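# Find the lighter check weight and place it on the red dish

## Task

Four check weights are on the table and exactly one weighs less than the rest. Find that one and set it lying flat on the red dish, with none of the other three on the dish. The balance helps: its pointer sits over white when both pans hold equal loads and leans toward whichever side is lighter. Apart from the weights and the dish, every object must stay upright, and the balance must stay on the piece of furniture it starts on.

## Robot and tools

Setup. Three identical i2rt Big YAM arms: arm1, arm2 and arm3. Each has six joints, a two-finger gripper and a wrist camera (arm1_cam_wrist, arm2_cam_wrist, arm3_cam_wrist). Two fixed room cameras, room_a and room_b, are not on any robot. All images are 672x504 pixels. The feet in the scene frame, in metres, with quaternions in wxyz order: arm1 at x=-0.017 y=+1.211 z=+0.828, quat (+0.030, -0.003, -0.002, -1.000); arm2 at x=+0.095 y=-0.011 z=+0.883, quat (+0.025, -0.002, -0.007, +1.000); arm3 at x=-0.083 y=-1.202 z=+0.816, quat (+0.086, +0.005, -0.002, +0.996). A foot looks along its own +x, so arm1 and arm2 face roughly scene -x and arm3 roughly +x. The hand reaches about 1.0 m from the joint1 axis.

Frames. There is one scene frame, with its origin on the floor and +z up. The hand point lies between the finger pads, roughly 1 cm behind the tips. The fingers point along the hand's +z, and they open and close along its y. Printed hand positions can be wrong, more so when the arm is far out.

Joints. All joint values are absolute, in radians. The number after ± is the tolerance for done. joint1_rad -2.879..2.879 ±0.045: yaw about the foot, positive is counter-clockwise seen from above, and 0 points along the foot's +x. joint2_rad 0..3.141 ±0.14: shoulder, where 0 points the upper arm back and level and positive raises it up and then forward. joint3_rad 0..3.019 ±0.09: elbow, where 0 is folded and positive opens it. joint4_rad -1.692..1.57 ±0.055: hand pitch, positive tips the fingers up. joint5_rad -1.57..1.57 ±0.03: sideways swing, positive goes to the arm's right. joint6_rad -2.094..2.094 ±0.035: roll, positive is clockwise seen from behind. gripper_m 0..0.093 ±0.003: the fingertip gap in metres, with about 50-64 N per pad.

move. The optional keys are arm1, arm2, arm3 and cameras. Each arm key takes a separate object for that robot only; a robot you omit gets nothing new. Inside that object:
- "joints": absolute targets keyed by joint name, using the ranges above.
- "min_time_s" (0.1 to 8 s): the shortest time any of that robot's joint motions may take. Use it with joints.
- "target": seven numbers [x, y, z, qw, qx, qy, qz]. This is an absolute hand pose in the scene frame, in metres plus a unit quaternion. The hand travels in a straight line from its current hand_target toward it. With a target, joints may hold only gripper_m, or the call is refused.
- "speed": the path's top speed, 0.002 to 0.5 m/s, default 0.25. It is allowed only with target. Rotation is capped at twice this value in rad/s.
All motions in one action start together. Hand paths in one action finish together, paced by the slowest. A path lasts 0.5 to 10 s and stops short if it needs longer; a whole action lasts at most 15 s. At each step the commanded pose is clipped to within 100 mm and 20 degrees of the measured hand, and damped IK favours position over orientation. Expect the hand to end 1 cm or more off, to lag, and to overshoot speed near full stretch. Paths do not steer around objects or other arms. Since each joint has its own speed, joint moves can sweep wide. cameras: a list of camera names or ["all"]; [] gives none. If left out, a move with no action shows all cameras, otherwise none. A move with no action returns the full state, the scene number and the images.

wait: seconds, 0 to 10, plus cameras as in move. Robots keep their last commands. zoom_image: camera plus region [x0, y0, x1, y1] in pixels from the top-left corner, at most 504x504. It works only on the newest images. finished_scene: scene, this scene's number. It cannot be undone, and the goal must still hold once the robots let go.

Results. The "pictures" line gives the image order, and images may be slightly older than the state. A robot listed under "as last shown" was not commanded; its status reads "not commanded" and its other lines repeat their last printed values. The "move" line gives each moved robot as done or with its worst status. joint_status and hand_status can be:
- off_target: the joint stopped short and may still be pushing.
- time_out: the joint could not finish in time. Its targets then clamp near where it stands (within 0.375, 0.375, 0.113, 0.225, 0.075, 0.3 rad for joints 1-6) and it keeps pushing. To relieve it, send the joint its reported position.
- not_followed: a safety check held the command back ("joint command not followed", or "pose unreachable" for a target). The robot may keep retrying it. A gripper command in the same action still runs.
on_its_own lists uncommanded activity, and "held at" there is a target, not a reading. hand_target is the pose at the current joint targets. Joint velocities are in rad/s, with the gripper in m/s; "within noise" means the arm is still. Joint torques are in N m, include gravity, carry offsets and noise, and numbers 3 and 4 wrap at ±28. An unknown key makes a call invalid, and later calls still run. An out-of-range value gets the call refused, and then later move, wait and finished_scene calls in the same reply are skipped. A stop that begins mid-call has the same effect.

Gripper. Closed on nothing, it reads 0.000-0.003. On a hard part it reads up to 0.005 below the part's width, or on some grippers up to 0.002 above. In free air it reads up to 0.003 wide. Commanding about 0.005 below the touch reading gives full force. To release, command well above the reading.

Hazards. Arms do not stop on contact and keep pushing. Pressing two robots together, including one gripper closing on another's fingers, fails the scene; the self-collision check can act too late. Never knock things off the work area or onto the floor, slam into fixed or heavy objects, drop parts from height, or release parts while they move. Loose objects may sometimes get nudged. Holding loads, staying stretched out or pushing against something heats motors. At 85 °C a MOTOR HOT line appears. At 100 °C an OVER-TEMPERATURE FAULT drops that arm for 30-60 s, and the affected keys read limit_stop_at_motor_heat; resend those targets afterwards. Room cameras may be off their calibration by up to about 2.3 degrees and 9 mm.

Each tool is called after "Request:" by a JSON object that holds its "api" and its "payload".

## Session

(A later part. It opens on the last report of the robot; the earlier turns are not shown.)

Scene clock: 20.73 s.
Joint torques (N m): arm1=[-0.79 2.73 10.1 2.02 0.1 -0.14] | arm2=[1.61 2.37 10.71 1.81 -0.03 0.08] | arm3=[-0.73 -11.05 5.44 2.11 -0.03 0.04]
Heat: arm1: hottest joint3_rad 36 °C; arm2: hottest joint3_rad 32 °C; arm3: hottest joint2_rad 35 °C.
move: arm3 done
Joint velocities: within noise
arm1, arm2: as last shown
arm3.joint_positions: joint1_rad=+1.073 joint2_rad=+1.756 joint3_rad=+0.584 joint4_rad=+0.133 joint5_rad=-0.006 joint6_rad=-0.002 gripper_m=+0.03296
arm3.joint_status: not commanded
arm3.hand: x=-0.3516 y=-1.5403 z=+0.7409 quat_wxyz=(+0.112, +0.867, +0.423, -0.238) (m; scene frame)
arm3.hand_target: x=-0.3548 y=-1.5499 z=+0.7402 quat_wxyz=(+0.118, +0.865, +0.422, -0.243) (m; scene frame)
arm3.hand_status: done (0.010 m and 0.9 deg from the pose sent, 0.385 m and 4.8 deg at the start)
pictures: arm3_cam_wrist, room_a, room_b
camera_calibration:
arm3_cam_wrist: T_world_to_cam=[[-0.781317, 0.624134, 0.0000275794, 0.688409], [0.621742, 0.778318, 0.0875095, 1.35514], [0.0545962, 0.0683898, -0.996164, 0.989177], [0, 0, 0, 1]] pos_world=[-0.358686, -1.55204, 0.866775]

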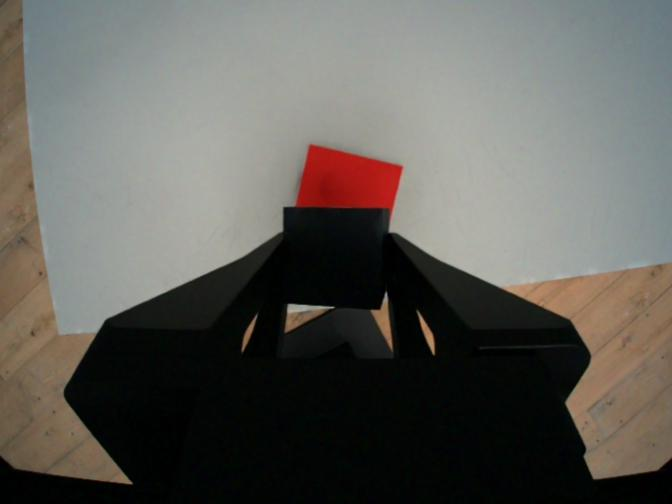

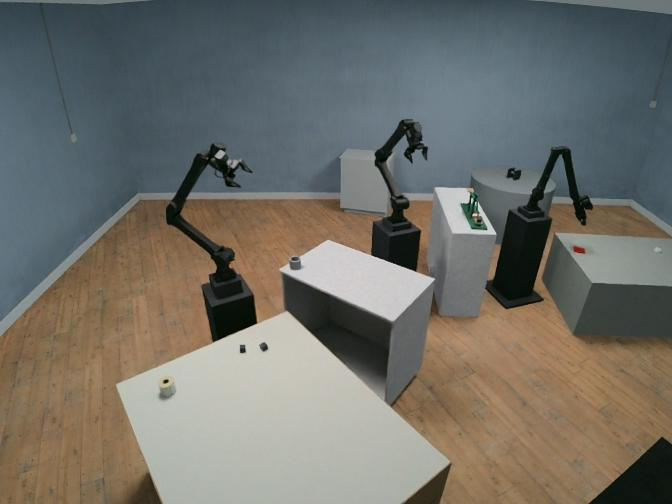

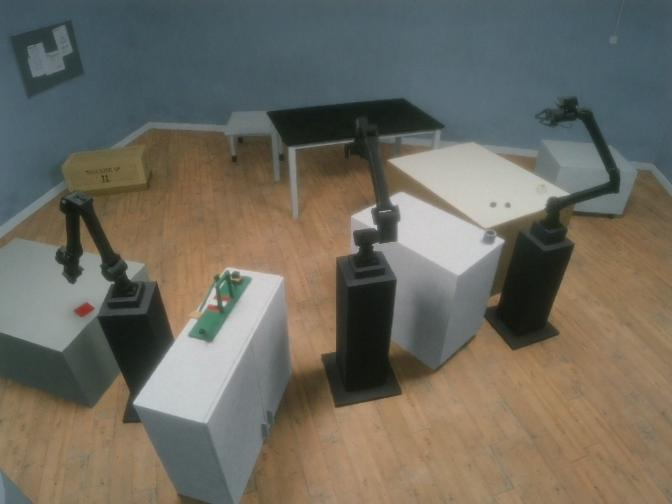

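Request:
{"api": "move", "payload": {"arm3": {"target":[-0.377,-1.575,0.60,0.118,0.8655,0.4218,-0.2433],"speed":0.15}, "cameras": ["arm3_cam_wrist","room_a","room_b"]}}

Request:
{"api": "zoom_image", "payload": {"camera": "room_a", "region": [550, 210, 610, 270]}}

Request:
{"api": "zoom_image", "payload": {"camera": "room_b", "region": [40, 260, 120, 340]}}

Scene clock: 23.07 s.
Joint torques (N m): arm1=[-0.09 2.78 9.88 2.28 0.1 -0.11] | arm2=[1.61 2.26 10.71 1.8 -0.04 0.09] | arm3=[-0.79 -14.33 2.85 2.02 -0.06 0.02]
Heat: arm1: hottest joint3_rad 37 °C; arm2: hottest joint3_rad 32 °C; arm3: hottest joint2_rad 35 °C.
move: arm3 done
Joint velocities: within noise
arm1, arm2: as last shown
arm3.joint_positions: joint1_rad=+1.073 joint2_rad=+2.251 joint3_rad=+0.759 joint4_rad=+0.457 joint5_rad=-0.006 joint6_rad=-0.002 gripper_m=+0.03296
arm3.joint_status: not commanded
arm3.hand: x=-0.3759 y=-1.5687 z=+0.6048 quat_wxyz=(+0.113, +0.867, +0.423, -0.240) (m; scene frame)
arm3.hand_target: x=-0.3768 y=-1.5749 z=+0.6001 quat_wxyz=(+0.118, +0.865, +0.422, -0.243) (m; scene frame)
arm3.hand_status: done (0.008 m and 0.7 deg from the pose sent, 0.147 m and 0.9 deg at the start)
pictures: arm3_cam_wrist, room_a, room_b
camera_calibration:
arm3_cam_wrist: T_world_to_cam=[[-0.781379, 0.624057, 0.000100622, 0.686875], [0.621912, 0.77868, 0.0829647, 1.40764], [0.0516963, 0.0648894, -0.996552, 0.850454], [0, 0, 0, 1]] pos_world=[-0.382682, -1.57993, 0.730669]

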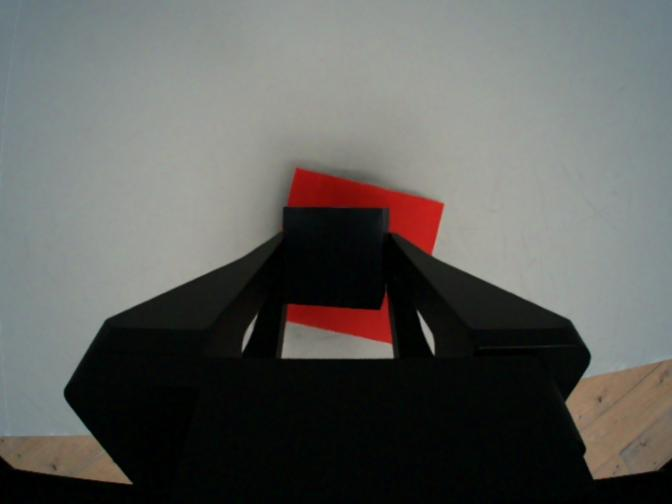

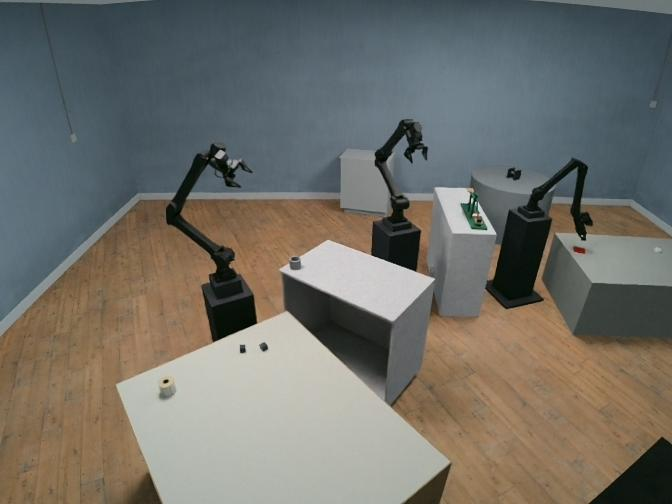

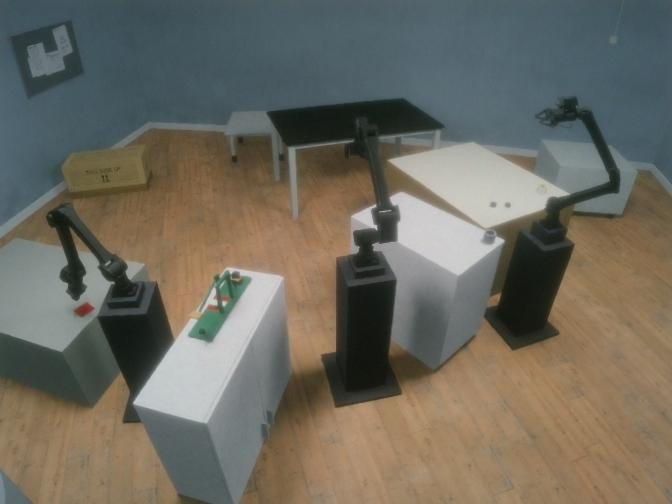

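Scaled by 8.400 from the camera's 672x504 image, which has a finer 960x720 frame.

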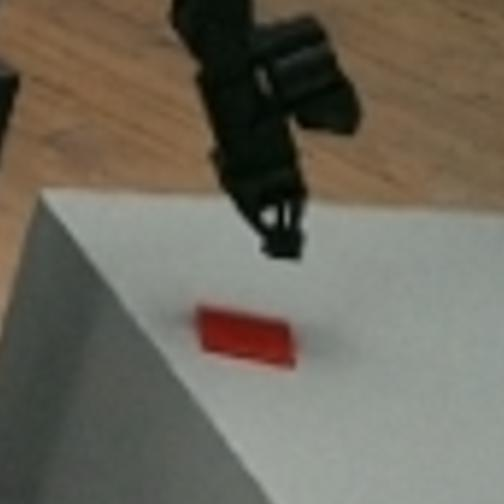

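Scaled by 6.300 from the camera's 672x504 image, which has a finer 960x720 frame.

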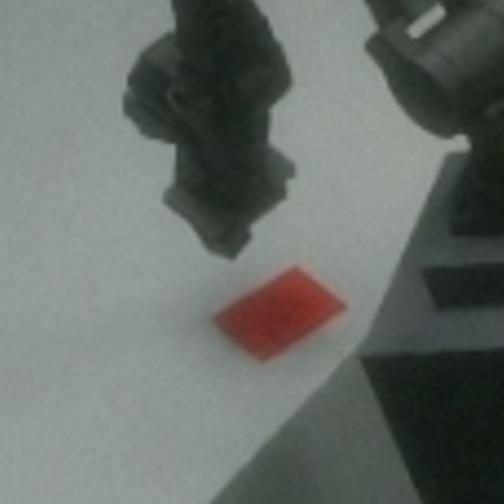

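Request:
{"api": "move", "payload": {"arm3": {"target":[-0.376,-1.563,0.56,0.118,0.8655,0.4218,-0.2433],"speed":0.08}}}

Request:
{"api": "move", "payload": {"arm3": {"target":[-0.376,-1.563,0.55,0.118,0.8655,0.4218,-0.2433],"speed":0.04}, "cameras": ["arm3_cam_wrist","room_a"]}}

Request:
{"api": "zoom_image", "payload": {"camera": "room_a", "region": [550, 210, 610, 270]}}

Scene clock: 24.73 s.
Joint torques (N m): arm1=[-0.32 3.25 10 2.07 0.08 -0.14] | arm2=[1.49 2.37 10.74 1.73 -0.03 0.09] | arm3=[-2.02 -14.51 1.8 2.03 -0.09 -0.11]
Heat: arm1: hottest joint3_rad 37 °C; arm2: hottest joint3_rad 33 °C; arm3: hottest joint2_rad 35 °C.
move: arm3 done
Joint velocities: within noise
arm1, arm2: as last shown
arm3.joint_positions: joint1_rad=+1.070 joint2_rad=+2.376 joint3_rad=+0.788 joint4_rad=+0.558 joint5_rad=-0.014 joint6_rad=-0.002 gripper_m=+0.03296
arm3.joint_status: not commanded
arm3.hand: x=-0.3726 y=-1.5636 z=+0.5664 quat_wxyz=(+0.117, +0.866, +0.422, -0.241) (m; scene frame)
arm3.hand_target: x=-0.3760 y=-1.5630 z=+0.5602 quat_wxyz=(+0.118, +0.865, +0.422, -0.243) (m; scene frame)
arm3.hand_status: done (0.007 m and 0.3 deg from the pose sent, 0.045 m and 0.7 deg at the start)
pictures: none

Scene clock: 25.73 s.
Joint torques (N m): arm1=[-0.67 3.49 9.96 2.04 0.09 -0.13] | arm2=[1.61 2.32 10.69 1.8 -0.02 0.09] | arm3=[-1.96 -14.39 1.5 2.1 -0.09 -0.11]
Heat: arm1: hottest joint3_rad 37 °C; arm2: hottest joint3_rad 33 °C; arm3: hottest joint2_rad 35 °C.
move: arm3 done
Joint velocities: within noise
arm1, arm2: as last shown
arm3.joint_positions: joint1_rad=+1.070 joint2_rad=+2.403 joint3_rad=+0.802 joint4_rad=+0.574 joint5_rad=-0.014 joint6_rad=-0.002 gripper_m=+0.03296
arm3.joint_status: not commanded
arm3.hand: x=-0.3734 y=-1.5645 z=+0.5581 quat_wxyz=(+0.118, +0.866, +0.422, -0.242) (m; scene frame)
arm3.hand_target: x=-0.3759 y=-1.5629 z=+0.5502 quat_wxyz=(+0.118, +0.866, +0.422, -0.243) (m; scene frame)
arm3.hand_status: done (0.009 m and 0.1 deg from the pose sent, 0.017 m and 0.3 deg at the start)
pictures: arm3_cam_wrist, room_a
camera_calibration:
arm3_cam_wrist: T_world_to_cam=[[-0.78192, 0.623345, -0.00652942, 0.688678], [0.621239, 0.78006, 0.0746161, 1.41322], [0.0516049, 0.0542875, -0.997191, 0.787223], [0, 0, 0, 1]] pos_world=[-0.380083, -1.57442, 0.684059]

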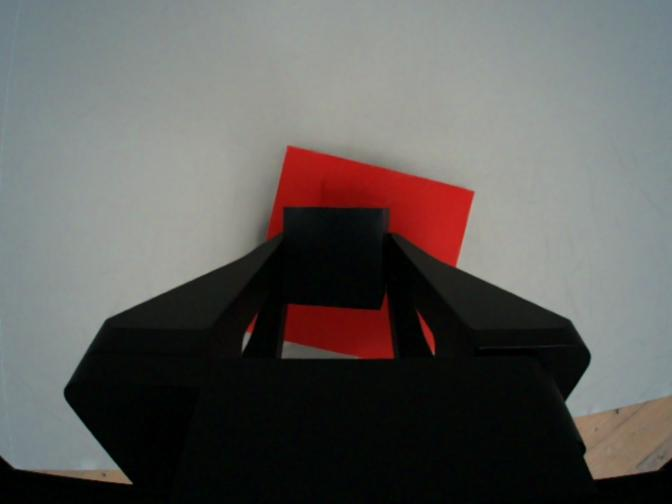

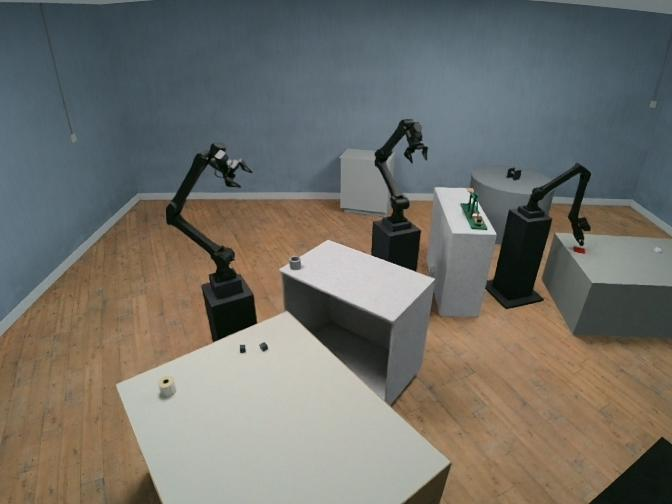

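Scaled by 8.400 from the camera's 672x504 image, which has a finer 960x720 frame.

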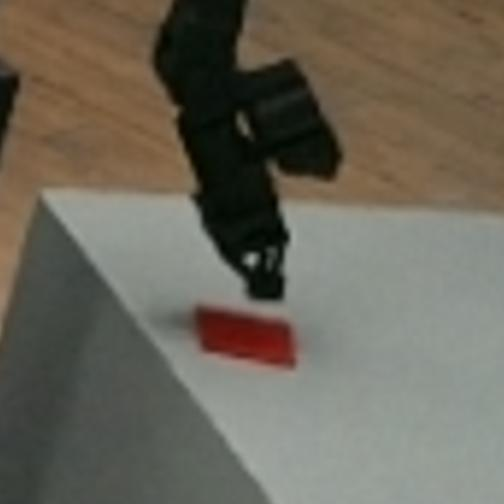

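Request:
{"api": "move", "payload": {"arm3": {"target":[-0.384,-1.558,0.545,0.118,0.8655,0.4218,-0.2433],"speed":0.04}}}

Request:
{"api": "move", "payload": {"arm3": {"target":[-0.384,-1.558,0.538,0.118,0.8655,0.4218,-0.2433],"speed":0.03}}}

Request:
{"api": "move", "payload": {"arm3": {"target":[-0.384,-1.558,0.531,0.118,0.8655,0.4218,-0.2433],"speed":0.03}, "cameras": ["arm3_cam_wrist","room_a"]}}

Request:
{"api": "zoom_image", "payload": {"camera": "room_a", "region": [550, 210, 610, 270]}}

Scene clock: 27.03 s.
Joint torques (N m): arm1=[-0.09 3.14 9.94 2.02 0.1 -0.15] | arm2=[1.67 2.43 10.76 1.78 -0.03 0.09] | arm3=[-1.79 -14.33 1.68 2.06 -0.1 -0.11]
Heat: arm1: hottest joint3_rad 37 °C; arm2: hottest joint3_rad 33 °C; arm3: hottest joint2_rad 35 °C.
move: arm3 done
Joint velocities: within noise
arm1, arm2: as last shown
arm3.joint_positions: joint1_rad=+1.044 joint2_rad=+2.417 joint3_rad=+0.812 joint4_rad=+0.578 joint5_rad=-0.026 joint6_rad=-0.020 gripper_m=+0.03296
arm3.joint_status: not commanded
arm3.hand: x=-0.3820 y=-1.5596 z=+0.5537 quat_wxyz=(+0.118, +0.866, +0.420, -0.242) (m; scene frame)
arm3.hand_target: x=-0.3839 y=-1.5578 z=+0.5452 quat_wxyz=(+0.118, +0.866, +0.422, -0.243) (m; scene frame)
arm3.hand_status: done (0.009 m and 0.3 deg from the pose sent, 0.018 m and 0.2 deg at the start)
pictures: none

Scene clock: 28.00 s.
Joint torques (N m): arm1=[-0.56 2.9 9.99 2.09 0.07 -0.16] | arm2=[1.61 2.37 10.76 1.81 -0.03 0.1] | arm3=[-1.85 -14.45 1.47 2.21 -0.1 -0.14]
Heat: arm1: hottest joint3_rad 37 °C; arm2: hottest joint3_rad 33 °C; arm3: hottest joint2_rad 35 °C.
move: arm3 done
Joint velocities: within noise
arm1, arm2: as last shown
arm3.joint_positions: joint1_rad=+1.044 joint2_rad=+2.439 joint3_rad=+0.824 joint4_rad=+0.589 joint5_rad=-0.026 joint6_rad=-0.021 gripper_m=+0.03296
arm3.joint_status: not commanded
arm3.hand: x=-0.3824 y=-1.5600 z=+0.5466 quat_wxyz=(+0.118, +0.866, +0.420, -0.242) (m; scene frame)
arm3.hand_target: x=-0.3839 y=-1.5579 z=+0.5382 quat_wxyz=(+0.118, +0.866, +0.422, -0.243) (m; scene frame)
arm3.hand_status: done (0.009 m and 0.2 deg from the pose sent, 0.016 m and 0.2 deg at the start)
pictures: none

Scene clock: 28.97 s.
Joint torques (N m): arm1=[-0.09 2.78 9.91 2.07 0.09 -0.14] | arm2=[1.38 2.37 10.74 1.78 -0.03 0.07] | arm3=[-1.79 -14.45 1.51 2 -0.09 -0.13]
Heat: arm1: hottest joint3_rad 37 °C; arm2: hottest joint3_rad 33 °C; arm3: hottest joint2_rad 35 °C.
move: arm3 done
Joint velocities: within noise
arm1.joint_positions: joint1_rad=+0.776 joint2_rad=+0.602 joint3_rad=+1.507 joint4_rad=-1.261 joint5_rad=+0.098 joint6_rad=+0.607 gripper_m=+0.09396
arm1.joint_status: not commanded
arm1.hand: x=-0.1701 y=+1.0660 z=+1.4453 quat_wxyz=(-0.349, -0.815, -0.066, +0.458) (m; scene frame)
arm1.hand_target: x=-0.1672 y=+1.0692 z=+1.4585 quat_wxyz=(-0.357, -0.807, -0.065, +0.467) (m; scene frame)
arm1.hand_status: not commanded
arm2.joint_positions: joint1_rad=+0.021 joint2_rad=+0.603 joint3_rad=+1.379 joint4_rad=-1.633 joint5_rad=-0.031 joint6_rad=+0.148 gripper_m=+0.09396
arm2.joint_status: not commanded
arm2.hand: x=-0.0901 y=-0.0176 z=+1.3638 quat_wxyz=(+0.028, +0.934, -0.076, -0.347) (m; scene frame)
arm2.hand_target: x=-0.0886 y=-0.0177 z=+1.3731 quat_wxyz=(+0.029, +0.930, -0.075, -0.358) (m; scene frame)
arm2.hand_status: not commanded
arm3.joint_positions: joint1_rad=+1.044 joint2_rad=+2.460 joint3_rad=+0.836 joint4_rad=+0.598 joint5_rad=-0.026 joint6_rad=-0.021 gripper_m=+0.03296
arm3.joint_status: not commanded
arm3.hand: x=-0.3826 y=-1.5601 z=+0.5396 quat_wxyz=(+0.118, +0.866, +0.420, -0.242) (m; scene frame)
arm3.hand_target: x=-0.3838 y=-1.5577 z=+0.5311 quat_wxyz=(+0.118, +0.866, +0.422, -0.243) (m; scene frame)
arm3.hand_status: done (0.009 m and 0.2 deg from the pose sent, 0.016 m and 0.2 deg at the start)
pictures: arm3_cam_wrist, room_a
camera_calibration:
arm3_cam_wrist: T_world_to_cam=[[-0.779836, 0.625935, -0.00784687, 0.684175], [0.623815, 0.778116, 0.073426, 1.41553], [0.0520657, 0.0523653, -0.99727, 0.766318], [0, 0, 0, 1]] pos_world=[-0.38938, -1.56982, 0.665658]

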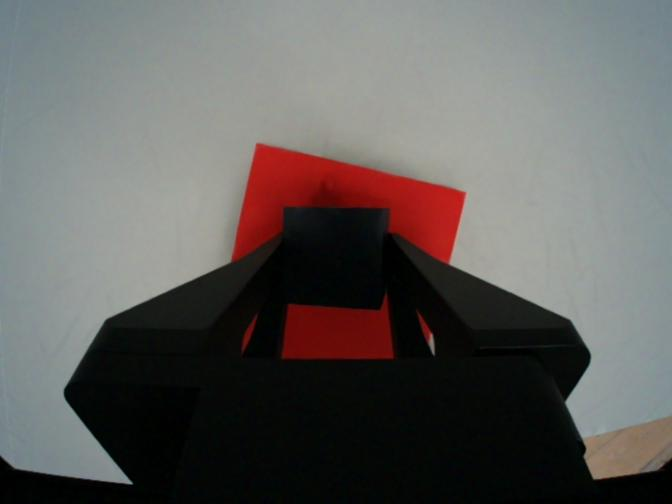

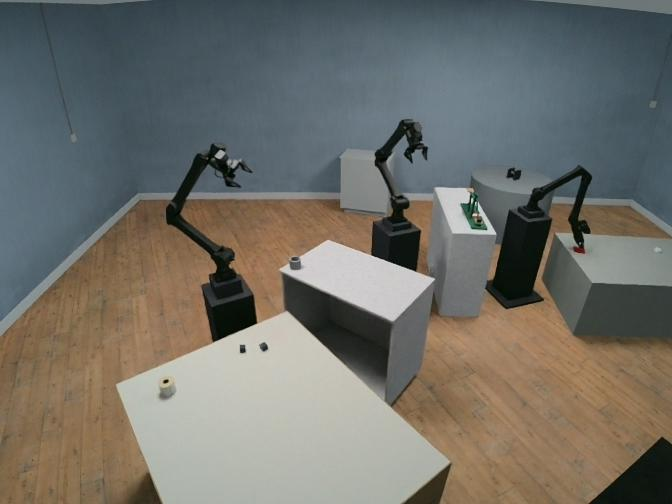

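Scaled by 8.400 from the camera's 672x504 image, which has a finer 960x720 frame.

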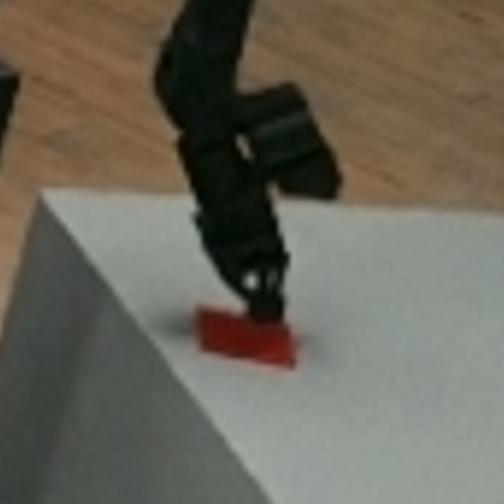

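Request:
{"api": "move", "payload": {"arm3": {"target":[-0.384,-1.558,0.525,0.118,0.8655,0.4218,-0.2433],"speed":0.03}}}

Request:
{"api": "move", "payload": {"arm3": {"target":[-0.384,-1.558,0.519,0.118,0.8655,0.4218,-0.2433],"speed":0.03}, "cameras": ["arm3_cam_wrist","room_a"]}}

Request:
{"api": "zoom_image", "payload": {"camera": "room_a", "region": [550, 210, 610, 270]}}

Scene clock: 30.13 s.
Joint torques (N m): arm1=[0.15 3.02 9.94 2.18 0.11 -0.13] | arm2=[1.61 2.43 10.69 1.77 -0.02 0.1] | arm3=[-1.85 -14.56 1.52 2.29 -0.09 -0.13]
Heat: arm1: hottest joint3_rad 37 °C; arm2: hottest joint3_rad 33 °C; arm3: hottest joint2_rad 35 °C.
move: arm3 done
Joint velocities: within noise
arm1, arm2: as last shown
arm3.joint_positions: joint1_rad=+1.044 joint2_rad=+2.478 joint3_rad=+0.846 joint4_rad=+0.607 joint5_rad=-0.026 joint6_rad=-0.021 gripper_m=+0.03296
arm3.joint_status: not commanded
arm3.hand: x=-0.3829 y=-1.5604 z=+0.5340 quat_wxyz=(+0.118, +0.866, +0.420, -0.243) (m; scene frame)
arm3.hand_target: x=-0.3838 y=-1.5577 z=+0.5252 quat_wxyz=(+0.118, +0.866, +0.422, -0.243) (m; scene frame)
arm3.hand_status: done (0.009 m and 0.2 deg from the pose sent, 0.015 m and 0.2 deg at the start)
pictures: none

Scene clock: 31.10 s.
Joint torques (N m): arm1=[-0.44 2.73 9.99 2.11 0.09 -0.15] | arm2=[1.44 2.37 10.73 1.78 -0.04 0.08] | arm3=[-1.79 -14.56 1.26 2.19 -0.09 -0.13]
Heat: arm1: hottest joint3_rad 37 °C; arm2: hottest joint3_rad 34 °C; arm3: hottest joint2_rad 35 °C.
move: arm3 done
Joint velocities: within noise
arm1, arm2: as last shown
arm3.joint_positions: joint1_rad=+1.044 joint2_rad=+2.496 joint3_rad=+0.856 joint4_rad=+0.615 joint5_rad=-0.026 joint6_rad=-0.021 gripper_m=+0.03296
arm3.joint_status: not commanded
arm3.hand: x=-0.3834 y=-1.5608 z=+0.5281 quat_wxyz=(+0.119, +0.866, +0.420, -0.243) (m; scene frame)
arm3.hand_target: x=-0.3839 y=-1.5579 z=+0.5193 quat_wxyz=(+0.118, +0.866, +0.422, -0.243) (m; scene frame)
arm3.hand_status: done (0.010 m and 0.2 deg from the pose sent, 0.015 m and 0.2 deg at the start)
pictures: arm3_cam_wrist, room_a
camera_calibration:
arm3_cam_wrist: T_world_to_cam=[[-0.779838, 0.625933, -0.00775454, 0.683928], [0.623894, 0.77819, 0.0719428, 1.41833], [0.0510659, 0.0512658, -0.997379, 0.752864], [0, 0, 0, 1]] pos_world=[-0.389979, -1.57042, 0.654156]

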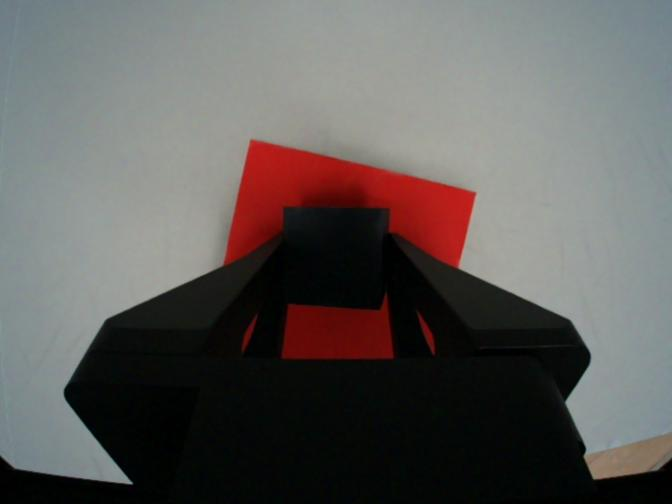

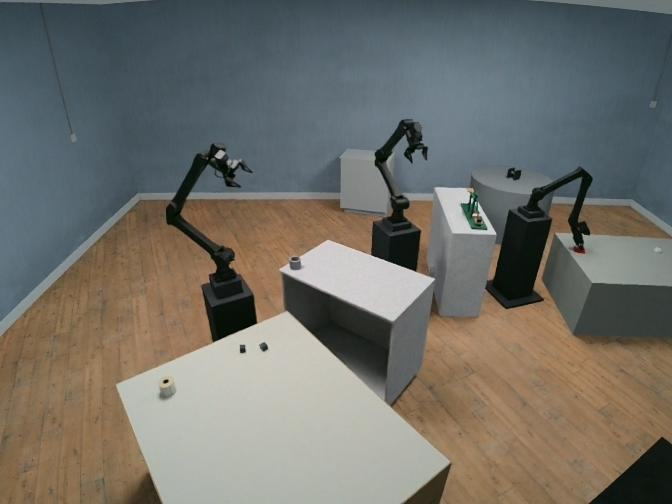

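Scaled by 8.400 from the camera's 672x504 image, which has a finer 960x720 frame.

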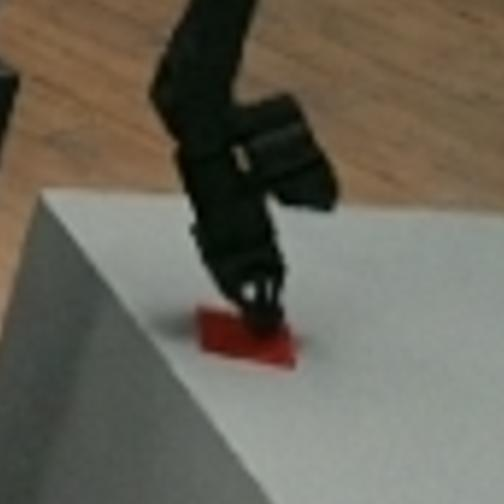

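Request:
{"api": "move", "payload": {"arm3": {"target":[-0.384,-1.558,0.514,0.118,0.8655,0.4218,-0.2433],"speed":0.02}}}

Request:
{"api": "move", "payload": {"arm3": {"target":[-0.384,-1.558,0.509,0.118,0.8655,0.4218,-0.2433],"speed":0.02}, "cameras": ["arm3_cam_wrist","room_a"]}}

Request:
{"api": "zoom_image", "payload": {"camera": "room_a", "region": [550, 210, 610, 270]}}

Scene clock: 32.30 s.
Joint torques (N m): arm1=[-0.38 2.84 9.99 1.99 0.14 -0.15] | arm2=[1.55 2.26 10.69 1.76 -0.03 0.06] | arm3=[-1.79 -14.21 1.37 2 -0.08 -0.12]
Heat: arm1: hottest joint3_rad 38 °C; arm2: hottest joint3_rad 34 °C; arm3: hottest joint2_rad 36 °C.
move: arm3 off_target
Joint velocities: within noise
arm1, arm2: as last shown
arm3.joint_positions: joint1_rad=+1.044 joint2_rad=+2.505 joint3_rad=+0.864 joint4_rad=+0.623 joint5_rad=-0.026 joint6_rad=-0.021 gripper_m=+0.03295
arm3.joint_status: not commanded
arm3.hand: x=-0.3847 y=-1.5625 z=+0.5258 quat_wxyz=(+0.120, +0.865, +0.420, -0.246) (m; scene frame)
arm3.hand_target: x=-0.3838 y=-1.5578 z=+0.5143 quat_wxyz=(+0.118, +0.866, +0.422, -0.243) (m; scene frame)
arm3.hand_status: off_target (0.013 m and 0.4 deg from the pose sent, 0.014 m and 0.2 deg at the start)
pictures: none

Scene clock: 33.27 s.
Joint torques (N m): arm1=[-0.26 2.84 9.95 2.11 0.11 -0.13] | arm2=[1.32 2.14 10.69 1.78 -0.02 0.08] | arm3=[-1.79 -13.68 1.57 1.88 -0.06 -0.12]
Heat: arm1: hottest joint3_rad 38 °C; arm2: hottest joint3_rad 34 °C; arm3: hottest joint2_rad 36 °C.
move: arm3 off_target
Joint velocities: within noise
arm1, arm2: as last shown
arm3.joint_positions: joint1_rad=+1.044 joint2_rad=+2.509 joint3_rad=+0.869 joint4_rad=+0.633 joint5_rad=-0.027 joint6_rad=-0.021 gripper_m=+0.03294
arm3.joint_status: not commanded
arm3.hand: x=-0.3868 y=-1.5650 z=+0.5258 quat_wxyz=(+0.122, +0.864, +0.419, -0.250) (m; scene frame)
arm3.hand_target: x=-0.3836 y=-1.5576 z=+0.5097 quat_wxyz=(+0.118, +0.866, +0.422, -0.243) (m; scene frame)
arm3.hand_status: off_target (0.018 m and 1.0 deg from the pose sent, 0.017 m and 0.4 deg at the start)
pictures: arm3_cam_wrist, room_a
camera_calibration:
arm3_cam_wrist: T_world_to_cam=[[-0.780196, 0.625488, -0.00772907, 0.682981], [0.624219, 0.779295, 0.0552252, 1.43448], [0.0405659, 0.0382619, -0.998444, 0.727002], [0, 0, 0, 1]] pos_world=[-0.392064, -1.5729, 0.65193]

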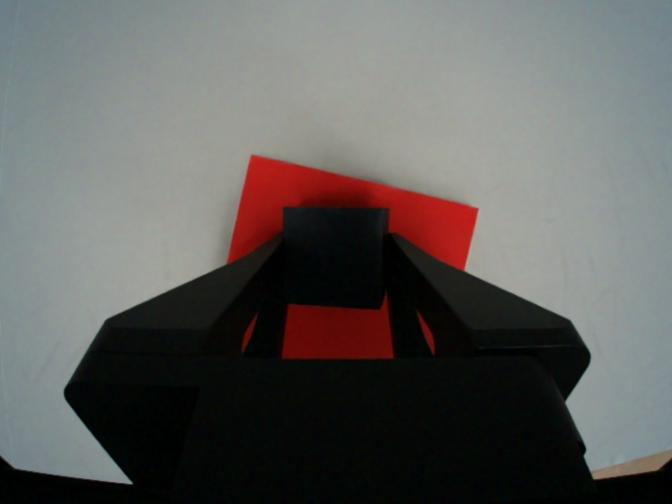

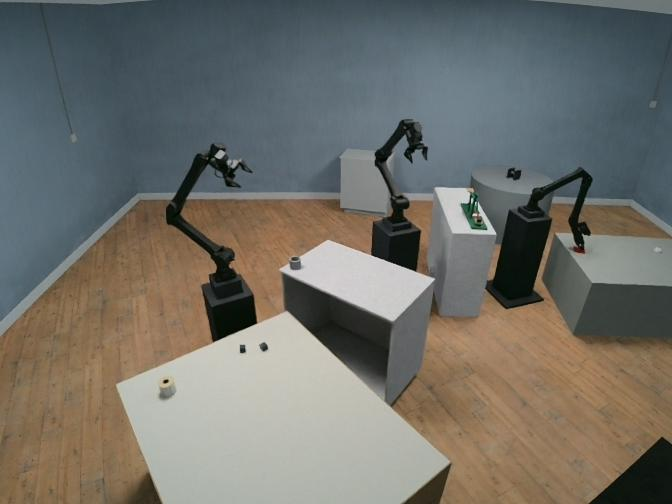

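Scaled by 8.400 from the camera's 672x504 image, which has a finer 960x720 frame.

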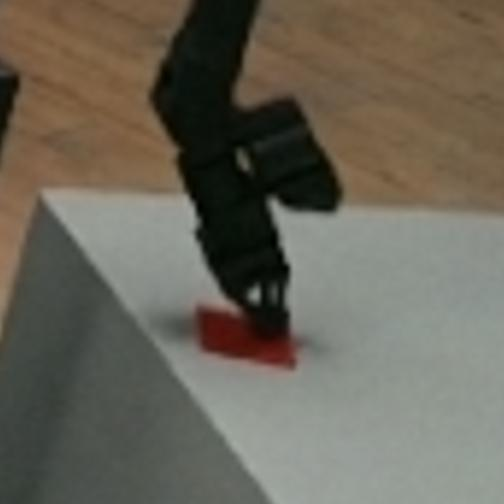

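Contact (z stalled at 0.526). Release after easing pressure.

Request:
{"api": "move", "payload": {"arm3": {"target":[-0.384,-1.558,0.514,0.118,0.8655,0.4218,-0.2433],"speed":0.02}}}

Request:
{"api": "move", "payload": {"arm3": {"joints":{"gripper_m":0.05}}}}

Request:
{"api": "move", "payload": {"arm3": {"target":[-0.365,-1.53,0.65,0.118,0.8655,0.4218,-0.2433],"speed":0.12,"joints":{"gripper_m":0.07}}, "cameras": ["arm3_cam_wrist","room_a","room_b"]}}

Request:
{"api": "zoom_image", "payload": {"camera": "room_a", "region": [440, 170, 640, 270]}}

Request:
{"api": "zoom_image", "payload": {"camera": "room_b", "region": [40, 260, 120, 340]}}

Scene clock: 34.50 s.
Joint torques (N m): arm1=[-0.56 3.31 9.94 2.07 0.08 -0.13] | arm2=[1.38 2.43 10.7 1.74 -0.01 0.09] | arm3=[-1.85 -14.62 1.01 1.66 -0.07 -0.13]
Heat: arm1: hottest joint3_rad 38 °C; arm2: hottest joint3_rad 34 °C; arm3: hottest joint2_rad 36 °C.
move: arm3 off_target
Joint velocities: within noise
arm1, arm2: as last shown
arm3.joint_positions: joint1_rad=+1.044 joint2_rad=+2.509 joint3_rad=+0.869 joint4_rad=+0.633 joint5_rad=-0.027 joint6_rad=-0.021 gripper_m=+0.03294
arm3.joint_status: not commanded
arm3.hand: x=-0.3868 y=-1.5650 z=+0.5258 quat_wxyz=(+0.122, +0.864, +0.419, -0.250) (m; scene frame)
arm3.hand_target: x=-0.3838 y=-1.5578 z=+0.5144 quat_wxyz=(+0.118, +0.866, +0.422, -0.243) (m; scene frame)
arm3.hand_status: off_target (0.014 m and 1.0 deg from the pose sent, 0.014 m and 1.0 deg at the start)
pictures: none

Scene clock: 35.03 s.
Joint torques (N m): arm1=[-0.5 3.25 9.89 2.1 0.04 -0.12] | arm2=[1.44 2.14 10.78 1.78 -0.03 0.08] | arm3=[-1.79 -14.56 0.99 1.68 -0.06 -0.13]
Heat: arm1: hottest joint3_rad 38 °C; arm2: hottest joint3_rad 34 °C; arm3: hottest joint2_rad 36 °C.
move: arm3 done
Joint velocities: within noise
arm1, arm2: as last shown
arm3.joint_positions: joint1_rad=+1.044 joint2_rad=+2.509 joint3_rad=+0.869 joint4_rad=+0.633 joint5_rad=-0.027 joint6_rad=-0.021 gripper_m=+0.04982
arm3.joint_status: all done
arm3.hand: x=-0.3869 y=-1.5652 z=+0.5258 quat_wxyz=(+0.122, +0.864, +0.419, -0.251) (m; scene frame)
arm3.hand_target: x=-0.3838 y=-1.5578 z=+0.5144 quat_wxyz=(+0.118, +0.866, +0.422, -0.243) (m; scene frame)
arm3.hand_status: not commanded
pictures: none

Scene clock: 36.97 s.
Joint torques (N m): arm1=[-0.03 2.84 10.07 2.15 0.09 -0.14] | arm2=[1.67 2.43 10.76 1.73 -0.02 0.08] | arm3=[-1.96 -14.86 1.47 1.1 -0.11 -0.13]
Heat: arm1: hottest joint3_rad 38 °C; arm2: hottest joint3_rad 34 °C; arm3: hottest joint2_rad 36 °C.
move: arm3 done
Joint velocities: within noise
arm1, arm2: as last shown
arm3.joint_positions: joint1_rad=+1.032 joint2_rad=+2.102 joint3_rad=+0.616 joint4_rad=+0.463 joint5_rad=-0.034 joint6_rad=-0.033 gripper_m=+0.06989
arm3.joint_status: all done
arm3.hand: x=-0.3637 y=-1.5329 z=+0.6472 quat_wxyz=(+0.119, +0.866, +0.421, -0.244) (m; scene frame)
arm3.hand_target: x=-0.3649 y=-1.5299 z=+0.6499 quat_wxyz=(+0.118, +0.866, +0.422, -0.243) (m; scene frame)
arm3.hand_status: done (0.004 m and 0.2 deg from the pose sent, 0.131 m and 1.0 deg at the start)
pictures: arm3_cam_wrist, room_a, room_b
camera_calibration:
arm3_cam_wrist: T_world_to_cam=[[-0.780875, 0.624641, -0.00759976, 0.680144], [0.622709, 0.779311, 0.0700558, 1.37821], [0.0496824, 0.0499724, -0.997514, 0.86679], [0, 0, 0, 1]] pos_world=[-0.370178, -1.54221, 0.773253]

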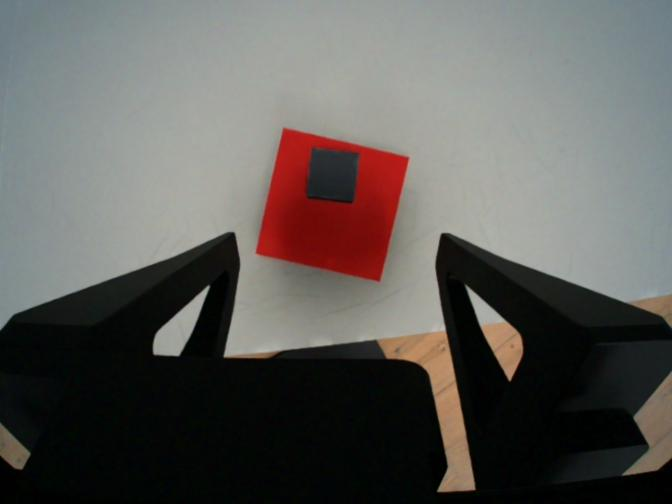

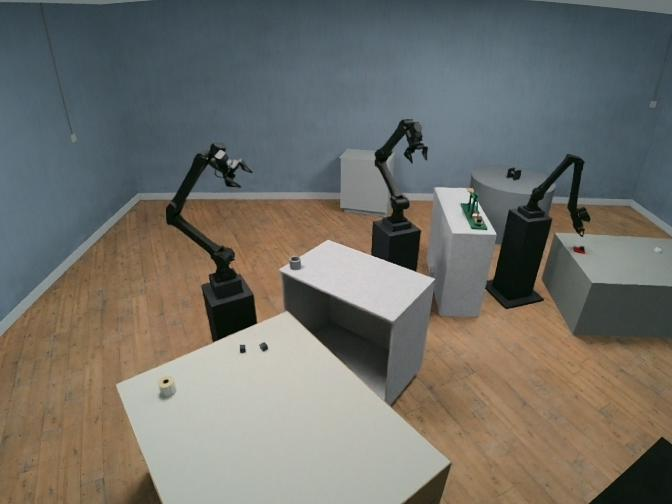

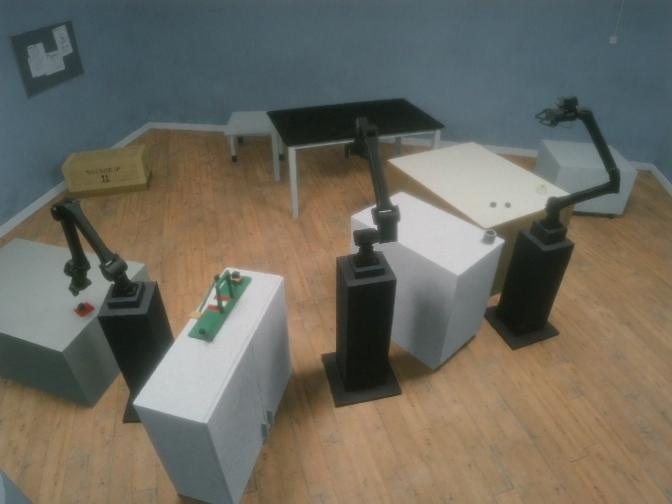

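Scaled by 2.520 from the camera's 672x504 image, which has a finer 960x720 frame.

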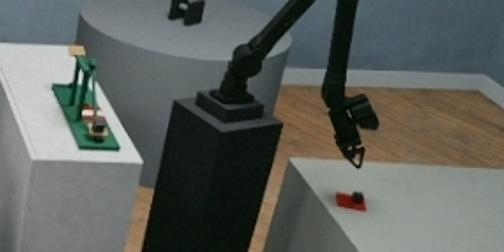

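Scaled by 6.300 from the camera's 672x504 image, which has a finer 960x720 frame.

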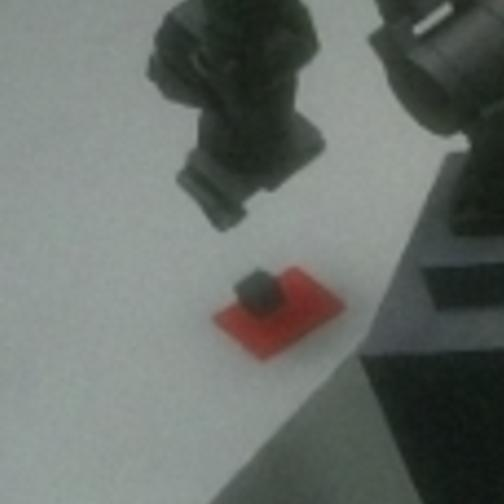

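Request:
{"api": "finished_scene", "payload": {"scene": 2}}

The scene is finished: the task was done.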